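# Press the gauge pin on the magnet-marked fixture post

## Task

Find the one post of the checking fixture that has a yellow magnet on it. Press that post's gauge pin fully home and keep it pressed for about one second; afterwards it may spring back out. Do not disturb the pins of the other three posts, and do not move the magnet.

## Robot and tools

Robot: two UR20-type arms, left_arm and right_arm, each ending in a Robotiq 2F-85 parallel gripper with a wrist camera (cam_left_wrist, cam_right_wrist, both 896x504). The left arm's base is on the +y side of the table, at about (+0.060, +0.928, 0) m in the scene frame; the right arm's is at about (-0.064, -0.817, 0) m. Both bases are turned only slightly about z.

Frames: the scene frame has its origin at table height midway between the bases, +z up, +x out over the table. Every hand position, orientation, velocity and target in a result is given in that arm's own base frame. Motion offsets, however, are measured along the axes of the arm's current Hand target. The gripper's fingers point along its +z; they open and close along its y; the camera block sticks out about 10 cm toward its +x. end_effector_position is the point between closed pads; closed fingertips reach about 19 mm past it.

execute_actions(actions, cameras): actions is a list of actions; each action is a list of up to 15 rows, one row per 1/30 s step, with the final row repeated to fill 15 steps (0.5 s). A row is always 18 numbers in [-1, 1] covering both arms: left dx, dy, dz, rx, ry, rz, gripper position, force_limit, speed, then the same nine for the right arm. The six pose numbers are an offset (not a pose) from the Hand target held when the action began, in that target's axes; every row counts from that same start, so repeating an offset moves further. Scale: 1.0 equals 0.6 m for dx, dy, dz and 180 degrees for the rotation vector rx, ry, rz. All six at 0 re-commands the current Hand target. An empty actions list just reports state and images.

Gripper numbers are levels, not offsets: position +1 fully open (85 mm), about -0.8 pads touching, -1 closes until blocked. force_limit and speed (both start at +1) set grip strength and closing rate (about 20, 85, 150 mm/s at -1, 0, +1). To keep a gripper unchanged, resend exactly its last three numbers; 0 is itself a command. For this task, a closed gripper (position -1) can serve as a pusher.

move(target, speed, blend, stop_force, zero, blocking, cameras): drives each gripper in a straight line toward a target. target is one 18-number row or a list of up to 15 such rows, all offsets from the same starting Hand targets, same scaling and axes as above. speed is the path top speed in m/s (0.002 to 4.2, default 0.25; turning capped at twice that in rad/s), one value or one per target. blend is a corner radius in m for lists. stop_force (6 to 120 N, both arms) ends an arm's path when its wrist sensor feels that much push against the motion; use it with a slow speed when pressing the pin. Leave stop_force out when backing off something you are pressing. zero (default true) re-zeros moving arms first. blocking=false returns early but cannot be combined with stop_force. Moves do not avoid obstacles; paths cap at 10 s. The result adds a move: line, e.g. done, off_target, moving, held or fault, plus limits such as paced or held. done means within 3 mm and 2 degrees; it does not prove there was no contact.

wait(seconds 0 to 10) holds commands while time runs, useful for the one-second hold. stop brakes a running move. zoom_image(camera, region [x0, y0, x1, y1] pixels, at most 504x504) enlarges part of a wrist camera's latest image. zero_wrist_force(arm) tares that arm's force sensor. read_manual gives licence text only. finished_scene(scene 1 to 3) ends the scene irreversibly; call it only when the goal holds.

Result lines: Hand target (last commanded pose, base frame), end_effector_position and quat, velocities or within noise, Joint positions and torques, Tool commands, gripper object_status (0 moving, 1 blocked while opening, 2 blocked while closing, i.e. gripped, 3 reached position) and position_measured in counts (3 open, about 230 pads together). Wrist force and torque are in the gripper's axes, with a third line for the peak since last shown. A gripper may rest short of its Hand target; the next command re-asks for it, and a leftover gap can be sent as an extra offset. Commands lag about 0.2 s; each step the orientation command is clipped to 32 degrees from the measured one.

Cautions: the arms are stiff; a target even slightly beyond a firm surface can trigger a fault stop (about 150 N net force, or joint torque limits such as 98.4 N m at the wrists), freezing the arm for 10 s. Press slowly with a modest stop_force, hold briefly, then retreat. Avoid the other three pins and the magnet, avoid hard hits, keep arms clear of each other (a clearance check may hold commands), do not sweep paths near an arm's own base, and never let anything fall off the table. Long stretched holds heat motors; MOTOR HOT warns before an over-temperature stop.

Each tool is called after "Call:" as name(argument=value, ...), one argument or row to a line, values as JSON.

## Session

Call:
execute_actions(
  actions=[],
)

Scene clock: 0.00 s.
left_arm: end_effector_position=(+1.6020, +0.5513, +0.3701) position_measured=3 object_status=3 end_effector_quat_wxyz=(-0.049, +0.940, +0.190, +0.279) | right_arm: end_effector_position=(+0.4481, +0.4679, +0.3319) position_measured=3 object_status=3 end_effector_quat_wxyz=(-0.272, +0.502, +0.649, +0.503)
Joint positions: left_arm=[0.193 -0.686 0.985 -2.439 -1.472 -3.319] | right_arm=[4.007 -1.969 -2.772 1.193 2.076 2.519]
Joint velocities: within noise
Joint torques (N m): no reading
Motor temperatures (°C): left_arm=[24 35 26 39 34 34] | right_arm=[28 36 36 37 34 38]
Wrist force (N): no reading
Wrist torque (N m): no reading
Wrist force, peak (N): no reading
Hand target: left_arm +1.6020, +0.5513, +0.3701; -0.049, +0.940, +0.190, +0.279 | right_arm +0.4481, +0.4679, +0.3319; -0.272, +0.502, +0.649, +0.503
Tool commands: left_gripper/position=+1.0 left_gripper/force_limit=+1.0 left_gripper/speed=+1.0 right_gripper/position=+1.0 right_gripper/force_limit=+1.0 right_gripper/speed=+1.0
camera_calibration:
cam_left_wrist: T_world_to_cam=[[0.280319, -0.958405, -0.0536817, 0.116011], [-0.933413, -0.259108, -0.248199, 1.75322], [0.223966, 0.119682, -0.967221, 0.0591923], [0, 0, 0, 1]] pos_world=[1.5907, 0.558373, 0.498626]
cam_right_wrist: T_world_to_cam=[[0.956613, -0.13676, 0.257272, -0.433465], [0.120637, -0.61784, -0.776995, 0.502422], [0.265214, 0.774319, -0.574535, -0.162484], [0, 0, 0, 1]] pos_world=[0.39714, 0.37695, 0.408545]

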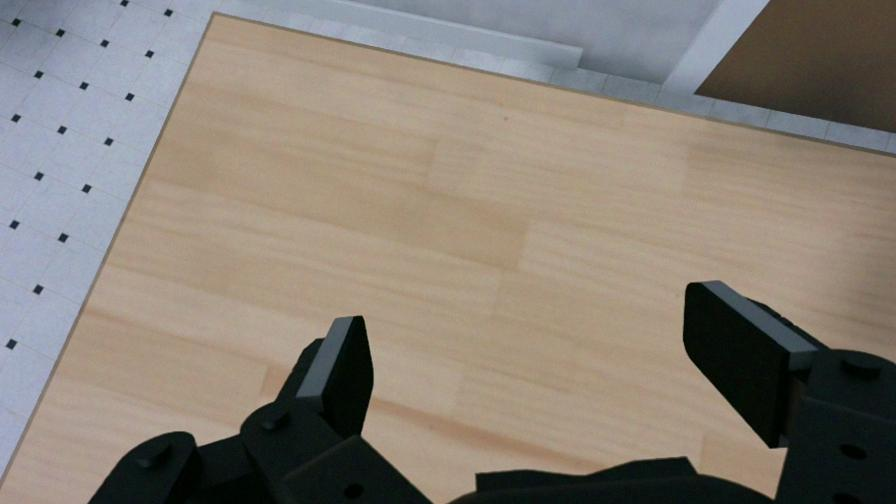

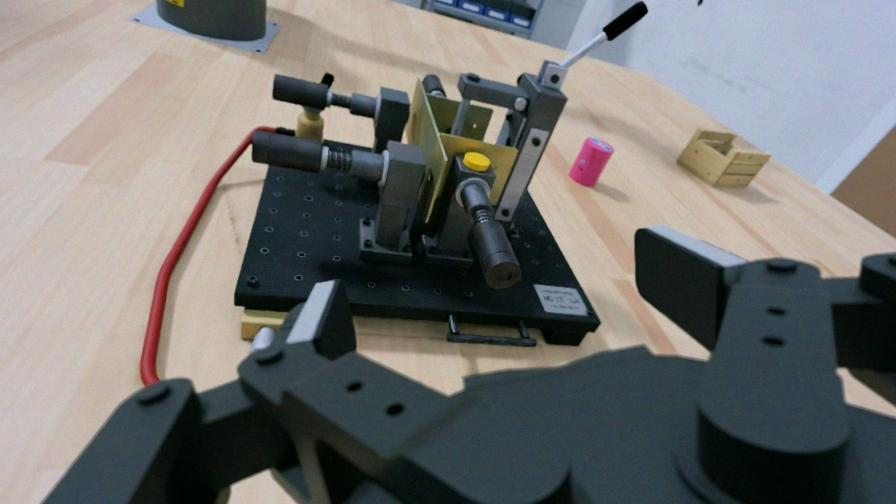

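Call:
zoom_image(
  camera="cam_right_wrist",
  region=[240, 50, 600, 350],
)

Call:
move(
  target=[0,0,0,0,0,0,1,1,1,0,0.25,0,0,0,0,-1,0,0],
  cameras=["cam_right_wrist"],
)

Call:
zoom_image(
  camera="cam_right_wrist",
  region=[150, 50, 510, 350],
)

Scaled by 1.400 from the camera's 896x504 image, which has a finer 1280x720 frame.

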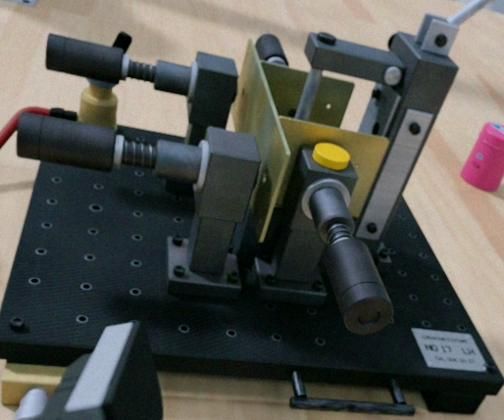

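Scene clock: 2.00 s.
left_arm: end_effector_position=(+1.6020, +0.5513, +0.3701) position_measured=3 object_status=3 end_effector_quat_wxyz=(-0.049, +0.940, +0.190, +0.279) | right_arm: end_effector_position=(+0.5869, +0.4664, +0.3888) position_measured=232 object_status=3 end_effector_quat_wxyz=(-0.272, +0.502, +0.649, +0.503)
Joint positions: left_arm=[0.193 -0.686 0.985 -2.439 -1.472 -3.319] | right_arm=[3.792 -1.858 -2.571 0.816 2.272 2.408]
Joint velocities: within noise
Joint torques (N m): left_arm=[2.12 -279.44 -104.84 -11.33 1.1 -0.23] | right_arm=[-19.23 114.02 52.56 1.47 6.12 -6.96]
Motor temperatures (°C): left_arm=[24 35 26 39 34 34] | right_arm=[28 36 36 37 34 38]
Wrist force (N): left_arm=[0.3 0.0 -0.2] | right_arm=[-1.2 -0.7 0.1]
Wrist torque (N m): left_arm=[0.01 -0.04 0.00] | right_arm=[-0.29 0.48 -0.25]
Wrist force, peak (N): left_arm=[0.7 -0.5 -0.3] | right_arm=[-1.1 3.1 -0.2]
Hand target: left_arm +1.6020, +0.5513, +0.3701; -0.049, +0.940, +0.190, +0.279 | right_arm +0.5869, +0.4664, +0.3888; -0.272, +0.502, +0.649, +0.503
Off the commanded pose: left_arm 0.000 m, 0 deg | right_arm 0.000 m, 0 deg.
move: done
camera_calibration:
cam_right_wrist: T_world_to_cam=[[0.956613, -0.13676, 0.257272, -0.580965], [0.120637, -0.61784, -0.776995, 0.528896], [0.265214, 0.774319, -0.574535, -0.165474], [0, 0, 0, 1]] pos_world=[0.53584, 0.37545, 0.465345]
Images, in order (width x height): cam_right_wrist 896x504.

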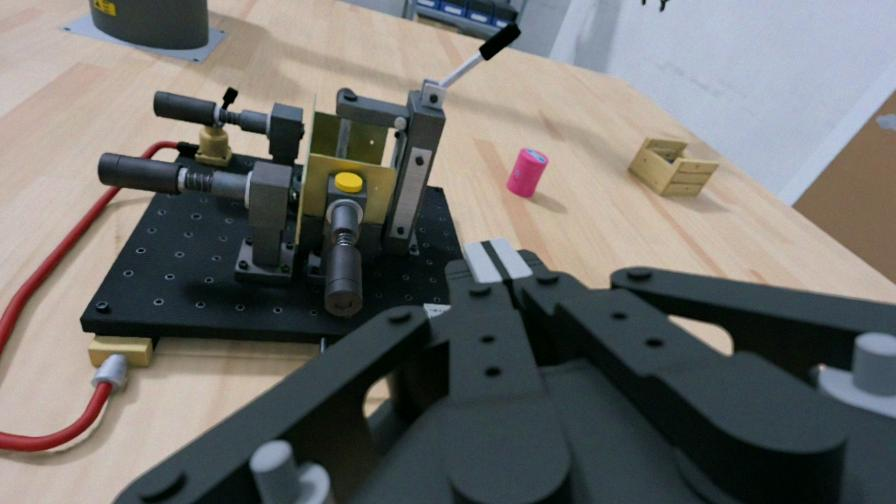

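Scaled by 1.400 from the camera's 896x504 image, which has a finer 1280x720 frame.

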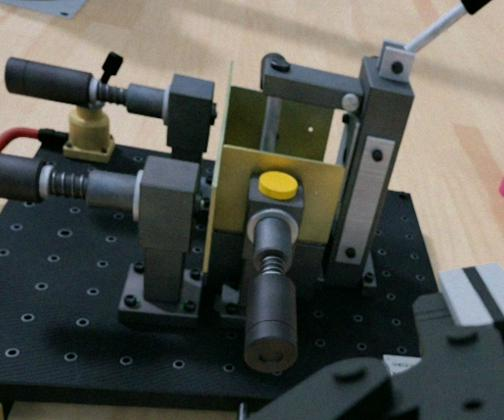

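Call:
move(
  target=[0,0,0,0,0,0,1,1,1,-0.222,-0.178,0.365,0.042,0.124,0.119,-1,0,0],
  cameras=["cam_right_wrist"],
)

Call:
zoom_image(
  camera="cam_right_wrist",
  region=[200, 50, 650, 500],
)

Scene clock: 4.57 s.
left_arm: end_effector_position=(+1.6020, +0.5513, +0.3701) position_measured=3 object_status=3 end_effector_quat_wxyz=(-0.049, +0.940, +0.190, +0.279) | right_arm: end_effector_position=(+0.5722, +0.5673, +0.2338) position_measured=232 object_status=3 end_effector_quat_wxyz=(-0.433, +0.498, +0.570, +0.490)
Joint positions: left_arm=[0.193 -0.686 0.985 -2.439 -1.472 -3.319] | right_arm=[3.86 -2.343 -2.438 1.419 2.416 2.846]
Joint velocities: within noise
Joint torques (N m): left_arm=[4.91 -275.79 -109.17 -11.66 2.24 -0.01] | right_arm=[-18.29 160.84 -12.25 2.32 -3.74 -6.18]
Motor temperatures (°C): left_arm=[24 35 26 39 34 34] | right_arm=[28 36 36 37 34 38]
Wrist force (N): left_arm=[0.3 0.1 0.1] | right_arm=[-0.8 -0.3 -0.3]
Wrist torque (N m): left_arm=[0.03 -0.04 0.00] | right_arm=[-0.05 0.30 -0.34]
Wrist force, peak (N): left_arm=[0.6 0.1 -0.1] | right_arm=[-16.3 1.9 11.7]
Hand target: left_arm +1.6020, +0.5513, +0.3701; -0.049, +0.940, +0.190, +0.279 | right_arm +0.5722, +0.5673, +0.2339; -0.433, +0.498, +0.570, +0.490 (not the last commanded pose)
Off the commanded pose: left_arm 0.000 m, 0 deg | right_arm 0.092 m, 11 deg.
move: held (right_arm; a check stopped the path); limits=held
pose unreachable (right arm): on one or more control steps of this call, first in action 0 (counted from 0), this arm could not follow its commanded pose, so it was not sent that pose on those steps. It may still have moved: this result reports where it is.
cause: moving toward the commanded pose would bring two parts of the arm too close to each other (its gripper and another part of the arm, with joints 4 (wrist 1) to 6 (wrist 3) between them).
camera_calibration:
cam_right_wrist: T_world_to_cam=[[0.99722, -0.070386, -0.0244473, -0.508284], [-0.0518519, -0.419921, -0.906078, 0.489288], [0.0535093, 0.904827, -0.422404, -0.31716], [0, 0, 0, 1]] pos_world=[0.549213, 0.456662, 0.296937]
Images, in order (width x height): cam_right_wrist 896x504.

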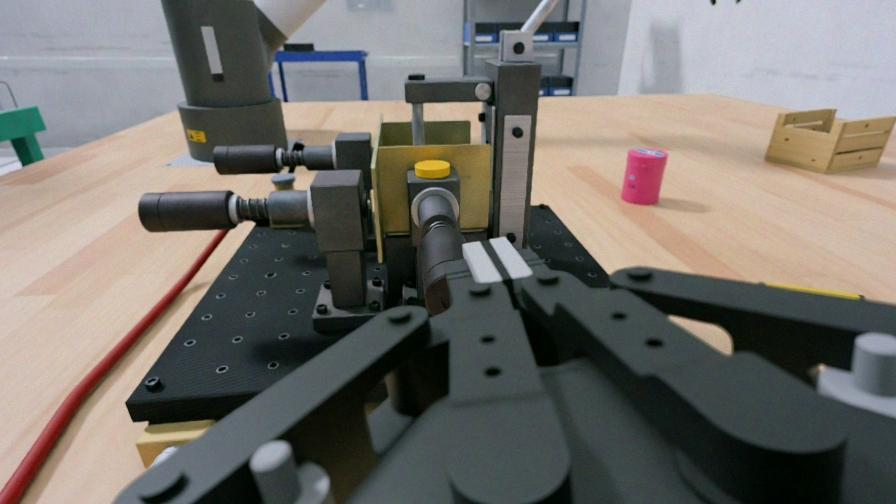

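Scaled by 1.120 from the camera's 896x504 image, which has a finer 1280x720 frame.

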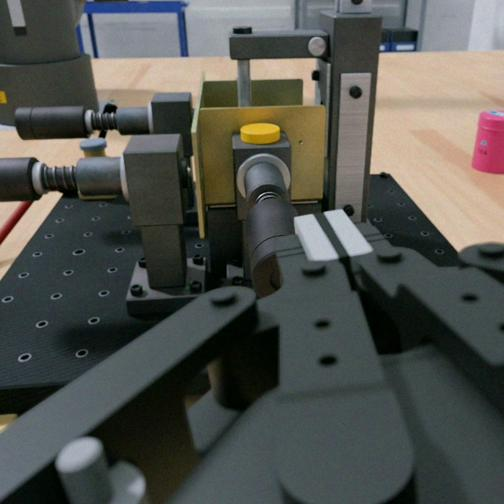

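Call:
move(
  target=[0,0,0,0,0,0,1,1,1,-0.1,-0.021,0.121,0.024,-0.175,0.034,-1,0,0],
  cameras=["cam_right_wrist"],
)

Call:
zoom_image(
  camera="cam_right_wrist",
  region=[250, 50, 700, 450],
)

Scene clock: 7.27 s.
left_arm: end_effector_position=(+1.6020, +0.5513, +0.3701) position_measured=3 object_status=3 end_effector_quat_wxyz=(-0.049, +0.940, +0.190, +0.279) | right_arm: end_effector_position=(+0.5672, +0.6302, +0.1629) position_measured=232 object_status=3 end_effector_quat_wxyz=(-0.305, +0.625, +0.656, +0.292)
Joint positions: left_arm=[0.193 -0.686 0.985 -2.439 -1.472 -3.319] | right_arm=[4.01 -2.071 -2.469 0.544 2.12 2.6]
Joint velocities: within noise
Joint torques (N m): left_arm=[1.55 -282.03 -111.54 -10.65 3.38 1.25] | right_arm=[23.47 143.61 43.21 5.89 -1.5 -6.93]
Motor temperatures (°C): left_arm=[24 35 26 39 34 34] | right_arm=[28 36 36 37 34 38]
Wrist force (N): left_arm=[0.2 -0.3 0.4] | right_arm=[-0.3 0.8 -0.2]
Wrist torque (N m): left_arm=[-0.05 -0.02 0.00] | right_arm=[0.29 0.30 -0.43]
Wrist force, peak (N): left_arm=[0.7 -0.2 -0.2] | right_arm=[-1.3 -0.2 -1.4]
Hand target: left_arm +1.6020, +0.5513, +0.3701; -0.049, +0.940, +0.190, +0.279 | right_arm +0.5672, +0.6303, +0.1629; -0.305, +0.625, +0.656, +0.292
Off the commanded pose: left_arm 0.000 m, 0 deg | right_arm 0.000 m, 0 deg.
move: done
camera_calibration:
cam_right_wrist: T_world_to_cam=[[0.990643, -0.111738, -0.0783619, -0.462011], [-0.136389, -0.831153, -0.539057, 0.69854], [-0.00489735, 0.544701, -0.838616, -0.0759368], [0, 0, 0, 1]] pos_world=[0.55259, 0.570332, 0.276667]
Images, in order (width x height): cam_right_wrist 896x504.

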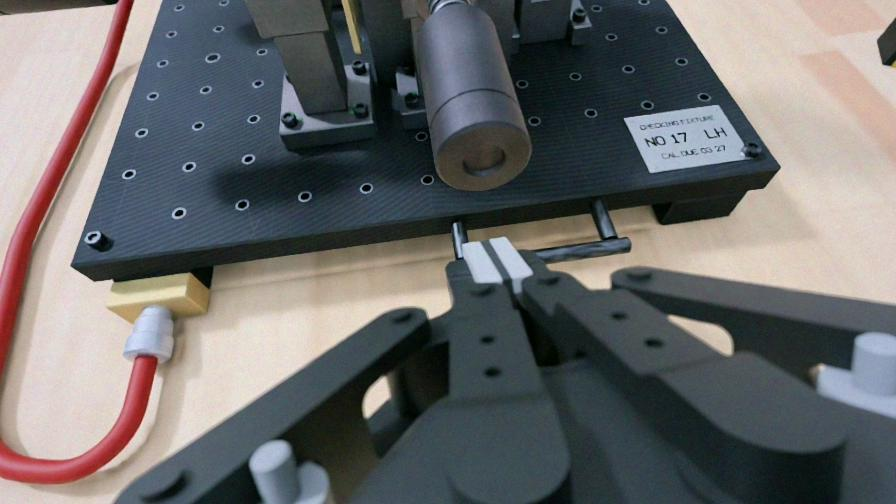

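Scaled by 1.120 from the camera's 896x504 image, which has a finer 1280x720 frame.

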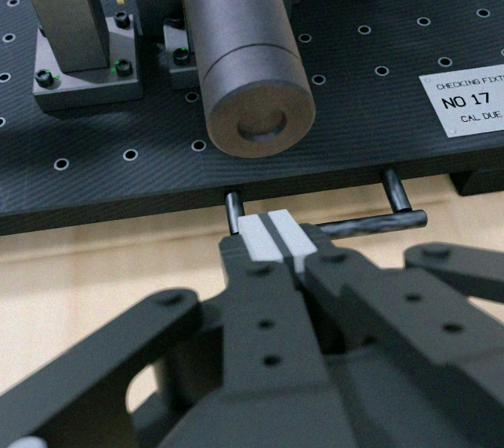

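Call:
move(
  target=[0,0,0,0,0,0,1,1,1,0.0214,0.0075,0.0255,0,0,0,-1,0,0],
  speed=0.1,
  cameras=[],
)

Call:
move(
  target=[0,0,0,0,0,0,1,1,1,0.0643,0,0.0766,0,0,0,-1,0,0],
  speed=0.02,
  stop_force=60,
  cameras=["cam_right_wrist"],
)

Call:
zoom_image(
  camera="cam_right_wrist",
  region=[250, 0, 700, 400],
)

Scene clock: 8.63 s.
left_arm: end_effector_position=(+1.6020, +0.5513, +0.3701) position_measured=3 object_status=3 end_effector_quat_wxyz=(-0.049, +0.940, +0.190, +0.279) | right_arm: end_effector_position=(+0.5707, +0.6503, +0.1629) position_measured=232 object_status=3 end_effector_quat_wxyz=(-0.305, +0.625, +0.656, +0.292)
Joint positions: left_arm=[0.193 -0.686 0.985 -2.439 -1.472 -3.319] | right_arm=[4.025 -2.078 -2.448 0.537 2.11 2.613]
Joint velocities: within noise
Joint torques (N m): left_arm=[4.21 -279.48 -108.19 -11.35 2.74 1.95] | right_arm=[30.2 105.41 44.14 4.59 -4.01 4.63]
Motor temperatures (°C): left_arm=[24 35 26 39 34 34] | right_arm=[28 36 36 37 34 38]
Wrist force (N): left_arm=[0.2 -0.2 -0.3] | right_arm=[-0.5 0.7 0.2]
Wrist torque (N m): left_arm=[-0.02 -0.01 -0.01] | right_arm=[0.31 0.33 -0.41]
Wrist force, peak (N): left_arm=[0.5 -0.2 -0.5] | right_arm=[-0.8 1.1 0.2]
Hand target: left_arm +1.6020, +0.5513, +0.3701; -0.049, +0.940, +0.190, +0.279 | right_arm +0.5707, +0.6504, +0.1629; -0.305, +0.625, +0.656, +0.292
Off the commanded pose: left_arm 0.000 m, 0 deg | right_arm 0.000 m, 0 deg.
move: done
No camera images: "cameras" was empty.

Scene clock: 11.00 s.
left_arm: end_effector_position=(+1.6020, +0.5513, +0.3701) position_measured=3 object_status=3 end_effector_quat_wxyz=(-0.049, +0.940, +0.190, +0.279) | right_arm: end_effector_position=(+0.5686, +0.6796, +0.1624) position_measured=232 object_status=3 end_effector_quat_wxyz=(-0.305, +0.625, +0.657, +0.292)
Joint positions: left_arm=[0.193 -0.686 0.985 -2.439 -1.472 -3.319] | right_arm=[4.054 -2.087 -2.424 0.533 2.091 2.637]
Joint velocities: within noise
Joint torques (N m): left_arm=[6.07 -285.41 -110.41 -11.28 3.22 1.5] | right_arm=[9.07 134.54 41.27 10.07 1.62 0.25]
Motor temperatures (°C): left_arm=[24 35 26 39 34 34] | right_arm=[28 36 36 37 34 38]
Wrist force (N): left_arm=[0.5 0.0 -0.2] | right_arm=[-7.2 -0.8 -5.8]
Wrist torque (N m): left_arm=[0.01 -0.08 0.00] | right_arm=[0.22 0.06 -0.32]
Wrist force, peak (N): left_arm=[0.7 -0.3 -0.3] | right_arm=[-63.0 -2.7 -129.8]
Hand target: left_arm +1.6020, +0.5513, +0.3701; -0.049, +0.940, +0.190, +0.279 | right_arm +0.5686, +0.6796, +0.1624; -0.305, +0.625, +0.657, +0.292 (not the last commanded pose)
Tool commands: left_gripper/position=+1.0 left_gripper/force_limit=+1.0 left_gripper/speed=+1.0 right_gripper/position=-1.0 right_gripper/force_limit=+0.003922 right_gripper/speed=+0.003922
Off the commanded pose: left_arm 0.000 m, 0 deg | right_arm 0.031 m, 0 deg.
FORCE FAULT: contact force on the right arm reached its limit, and that arm stopped. The contact can be on any part of that arm, not only on its tool. That arm's remaining commands of this call were not run. That arm is still stopped at the end of this call. That arm stays stopped for about 9 more seconds. Until then a move that you send moves the other arm only, and its call returns only when the move has ended. Once the stop has ended, the next robot result says so. If the stop ends while you think or write, that arm runs what you send next, counted from a new Hand target: where the arm stands when the stop ends. While its stop runs, that arm takes no new command, but its gripper still runs the gripper command that each later call begins with. Until it ends, the stop uses up actions while you think or wait. An arm that is not stopped still takes commands.
move: fault (right_arm; stop_force had ended the path)
camera_calibration:
cam_right_wrist: T_world_to_cam=[[0.990789, -0.110483, -0.0782998, -0.458905], [-0.135299, -0.831656, -0.538556, 0.73902], [-0.00561704, 0.544189, -0.838944, -0.102394], [0, 0, 0, 1]] pos_world=[0.554092, 0.61963, 0.276168]
Images, in order (width x height): cam_right_wrist 896x504.

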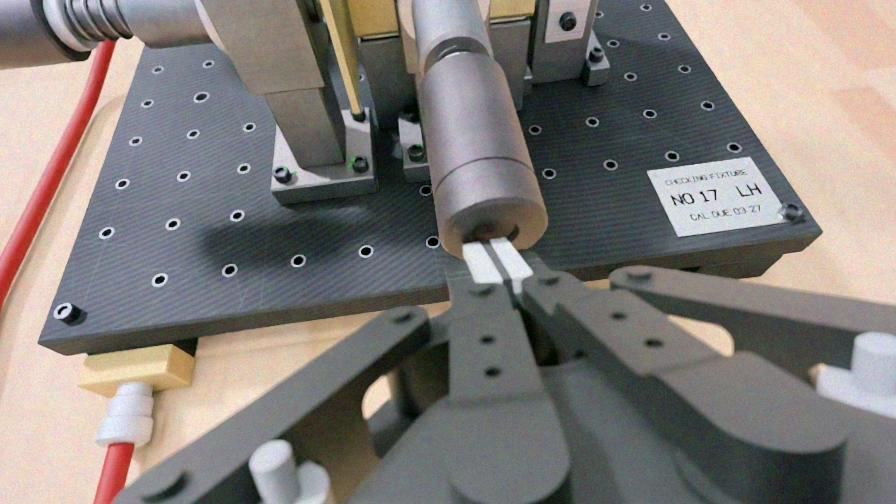

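Scaled by 1.120 from the camera's 896x504 image, which has a finer 1280x720 frame.

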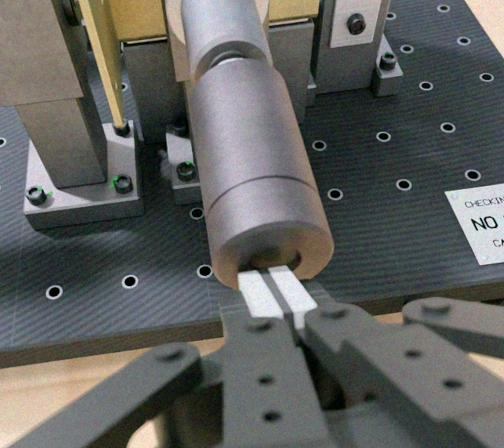

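Call:
wait(
  seconds=10,
  cameras=["cam_right_wrist"],
)

Call:
move(
  target=[0,0,0,0,0,0,1,1,1,0.0107,0,0.0128,0,0,0,-1,0,0],
  speed=0.004,
  stop_force=40,
  cameras=["cam_right_wrist"],
)

Call:
wait(
  seconds=1.3,
  cameras=["cam_right_wrist"],
)

Call:
zoom_image(
  camera="cam_right_wrist",
  region=[250, 0, 700, 400],
)

Scene clock: 21.33 s.
left_arm: end_effector_position=(+1.6020, +0.5513, +0.3701) position_measured=3 object_status=3 end_effector_quat_wxyz=(-0.049, +0.940, +0.190, +0.279) | right_arm: end_effector_position=(+0.5686, +0.6796, +0.1624) position_measured=232 object_status=3 end_effector_quat_wxyz=(-0.305, +0.625, +0.657, +0.292)
Joint positions: left_arm=[0.193 -0.686 0.985 -2.439 -1.472 -3.319] | right_arm=[4.054 -2.087 -2.424 0.533 2.091 2.637]
Joint velocities: within noise
Joint torques (N m): left_arm=[10.13 -289.25 -119.34 -10.84 5.3 2.3] | right_arm=[8.46 128.8 39.36 10.34 2.04 0.14]
Motor temperatures (°C): left_arm=[24 35 26 38 34 34] | right_arm=[28 35 36 37 34 38]
Wrist force (N): left_arm=[0.2 0.0 -0.3] | right_arm=[-7.0 -0.6 -6.1]
Wrist torque (N m): left_arm=[0.00 -0.01 0.00] | right_arm=[0.24 0.09 -0.32]
Wrist force, peak (N): left_arm=[0.7 0.1 -0.2] | right_arm=[-7.3 -0.4 -6.2]
Hand target: left_arm +1.6020, +0.5513, +0.3701; -0.049, +0.940, +0.190, +0.279 | right_arm +0.5686, +0.6796, +0.1624; -0.305, +0.625, +0.657, +0.292 (not the last commanded pose)
Tool commands: left_gripper/position=+1.0 left_gripper/force_limit=+1.0 left_gripper/speed=+1.0 right_gripper/position=-1.0 right_gripper/force_limit=+0.003922 right_gripper/speed=+0.003922
Off the commanded pose: left_arm 0.000 m, 0 deg | right_arm 0.031 m, 0 deg.
FORCE FAULT, CONTINUED: the right arm's stop, for the force fault that an earlier result reported, is over. The rest of the stop counts as 19 of the actions that you can send in this scene. During its stop the right arm's controller moved it back a little. That arm's target is now where it stood when the stop ended, not its last command. That arm accepts commands again.
wait: 10.00 s; at rest from the start
camera_calibration:
cam_right_wrist: T_world_to_cam=[[0.990789, -0.110483, -0.0782998, -0.458905], [-0.135299, -0.831656, -0.538556, 0.73902], [-0.00561704, 0.544189, -0.838944, -0.102394], [0, 0, 0, 1]] pos_world=[0.554092, 0.61963, 0.276168]
Images, in order (width x height): cam_right_wrist 896x504.

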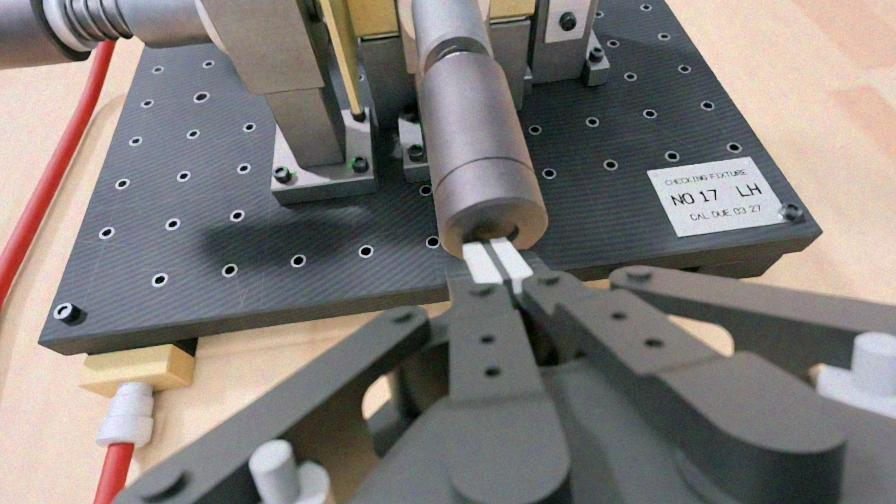

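Scene clock: 22.57 s.
left_arm: end_effector_position=(+1.6020, +0.5513, +0.3701) position_measured=3 object_status=3 end_effector_quat_wxyz=(-0.049, +0.940, +0.190, +0.279) | right_arm: end_effector_position=(+0.5685, +0.6818, +0.1623) position_measured=232 object_status=3 end_effector_quat_wxyz=(-0.305, +0.625, +0.657, +0.292)
Joint positions: left_arm=[0.193 -0.686 0.985 -2.439 -1.472 -3.319] | right_arm=[4.056 -2.087 -2.422 0.533 2.089 2.639]
Joint velocities: within noise
Joint torques (N m): left_arm=[13.98 -291.35 -118.74 -10.16 5.49 1.46] | right_arm=[19.78 126.77 55.45 7.37 10.54 -4.21]
Motor temperatures (°C): left_arm=[24 35 26 38 34 34] | right_arm=[28 35 36 37 34 38]
Wrist force (N): left_arm=[0.5 -0.1 0.0] | right_arm=[-28.0 -0.7 -58.3]
Wrist torque (N m): left_arm=[-0.02 -0.07 -0.01] | right_arm=[0.07 0.19 -0.24]
Wrist force, peak (N): left_arm=[0.4 -0.3 -0.4] | right_arm=[-29.2 -0.2 -60.4]
Hand target: left_arm +1.6020, +0.5513, +0.3701; -0.049, +0.940, +0.190, +0.279 | right_arm +0.5685, +0.6818, +0.1624; -0.305, +0.625, +0.657, +0.292 (not the last commanded pose)
Off the commanded pose: left_arm 0.000 m, 0 deg | right_arm 0.008 m, 0 deg.
move: contact (right_arm)
camera_calibration:
cam_right_wrist: T_world_to_cam=[[0.990762, -0.110719, -0.0783092, -0.458387], [-0.135502, -0.831698, -0.538441, 0.741025], [-0.00551389, 0.544078, -0.839017, -0.103614], [0, 0, 0, 1]] pos_world=[0.553991, 0.62193, 0.276168]
Images, in order (width x height): cam_right_wrist 896x504.

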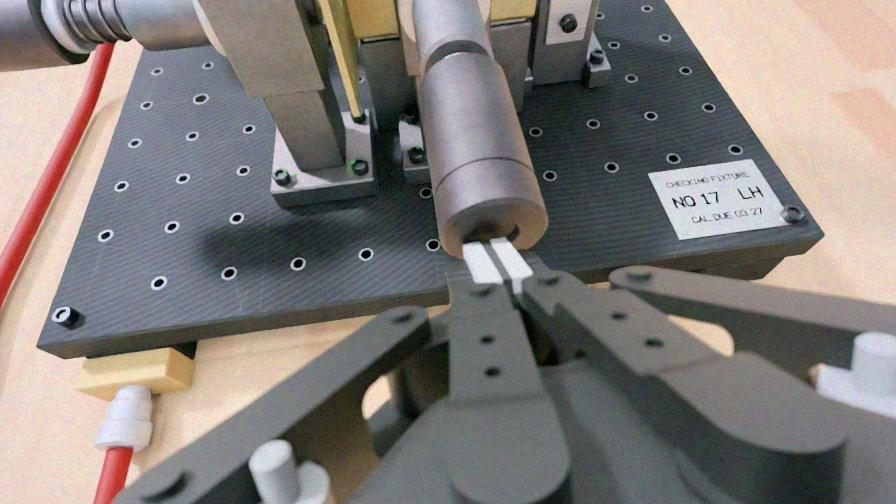

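Scene clock: 23.87 s.
left_arm: end_effector_position=(+1.6020, +0.5513, +0.3701) position_measured=3 object_status=3 end_effector_quat_wxyz=(-0.049, +0.940, +0.190, +0.279) | right_arm: end_effector_position=(+0.5685, +0.6818, +0.1624) position_measured=232 object_status=3 end_effector_quat_wxyz=(-0.305, +0.625, +0.657, +0.292)
Joint positions: left_arm=[0.193 -0.686 0.985 -2.439 -1.472 -3.319] | right_arm=[4.056 -2.087 -2.422 0.533 2.089 2.639]
Joint velocities: within noise
Joint torques (N m): left_arm=[13.99 -289.71 -118.73 -10.47 4.76 2.57] | right_arm=[16.76 135.19 47.74 10.52 11.52 -7.25]
Motor temperatures (°C): left_arm=[24 35 26 38 34 34] | right_arm=[28 35 36 37 34 38]
Wrist force (N): left_arm=[0.5 0.0 -0.2] | right_arm=[-23.4 0.8 -48.0]
Wrist torque (N m): left_arm=[0.02 -0.07 0.00] | right_arm=[0.04 0.11 -0.23]
Wrist force, peak (N): left_arm=[0.6 0.1 0.0] | right_arm=[-27.8 -0.7 -58.2]
Hand target: left_arm +1.6020, +0.5513, +0.3701; -0.049, +0.940, +0.190, +0.279 | right_arm +0.5685, +0.6818, +0.1624; -0.305, +0.625, +0.657, +0.292 (not the last commanded pose)
Tool commands: left_gripper/position=+1.0 left_gripper/force_limit=+1.0 left_gripper/speed=+1.0 right_gripper/position=-1.0 right_gripper/force_limit=+0.0 right_gripper/speed=+0.0
Off the commanded pose: left_arm 0.000 m, 0 deg | right_arm 0.008 m, 0 deg.
wait: 1.30 s; at rest by 0.17 s
camera_calibration:
cam_right_wrist: T_world_to_cam=[[0.990775, -0.110636, -0.0782571, -0.458472], [-0.135403, -0.83171, -0.538447, 0.740896], [-0.00551568, 0.544076, -0.839018, -0.103557], [0, 0, 0, 1]] pos_world=[0.553992, 0.62183, 0.276168]
Images, in order (width x height): cam_right_wrist 896x504.

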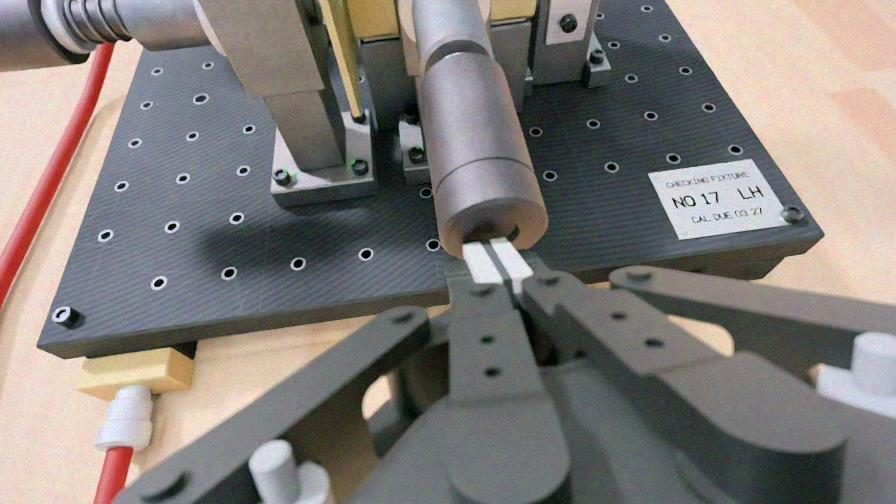

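Scaled by 1.120 from the camera's 896x504 image, which has a finer 1280x720 frame.

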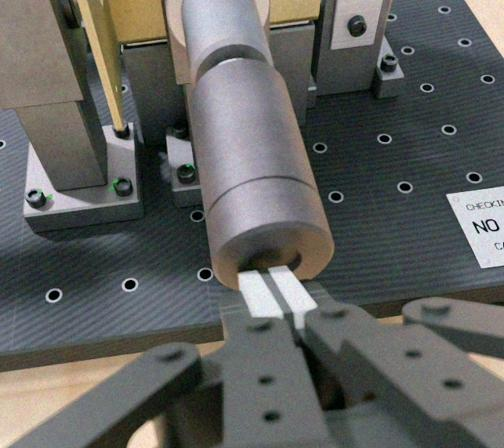

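Call:
move(
  target=[0,0,0,0,0,0,1,1,1,-0.05,0,-0.06,0,0,0,-1,0,0],
  speed=0.1,
  cameras=["cam_right_wrist"],
)

Call:
finished_scene(
  scene=2,
)

Scene clock: 25.07 s.
left_arm: end_effector_position=(+1.6020, +0.5513, +0.3701) position_measured=3 object_status=3 end_effector_quat_wxyz=(-0.049, +0.940, +0.190, +0.279) | right_arm: end_effector_position=(+0.5708, +0.6352, +0.1626) position_measured=232 object_status=3 end_effector_quat_wxyz=(-0.305, +0.625, +0.657, +0.292)
Joint positions: left_arm=[0.193 -0.686 0.985 -2.439 -1.472 -3.319] | right_arm=[4.01 -2.073 -2.46 0.537 2.12 2.599]
Joint velocities: within noise
Joint torques (N m): left_arm=[8.08 -292.38 -117.25 -10.23 5.9 1.53] | right_arm=[-14.54 145 5.91 6.17 8.49 -6.55]
Motor temperatures (°C): left_arm=[24 35 26 38 34 34] | right_arm=[28 35 36 37 34 38]
Wrist force (N): left_arm=[0.4 -0.1 0.0] | right_arm=[0.9 0.1 1.9]
Wrist torque (N m): left_arm=[0.00 -0.05 0.00] | right_arm=[0.17 0.06 -0.42]
Wrist force, peak (N): left_arm=[0.6 0.0 -0.6] | right_arm=[-23.7 0.8 -48.2]
Hand target: left_arm +1.6020, +0.5513, +0.3701; -0.049, +0.940, +0.190, +0.279 | right_arm +0.5708, +0.6349, +0.1626; -0.305, +0.625, +0.657, +0.292
Off the commanded pose: left_arm 0.000 m, 0 deg | right_arm 0.000 m, 0 deg.
move: done
camera_calibration:
cam_right_wrist: T_world_to_cam=[[0.990791, -0.110575, -0.0781383, -0.465861], [-0.135289, -0.831597, -0.53865, 0.702526], [-0.00541811, 0.544261, -0.838899, -0.0781333], [0, 0, 0, 1]] pos_world=[0.556192, 0.575231, 0.276468]
Images, in order (width x height): cam_right_wrist 896x504.

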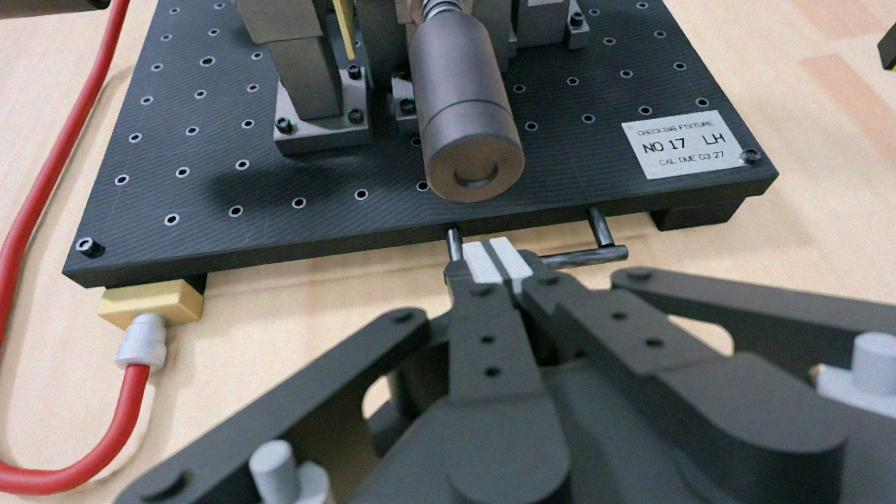

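The scene is finished: the task was done.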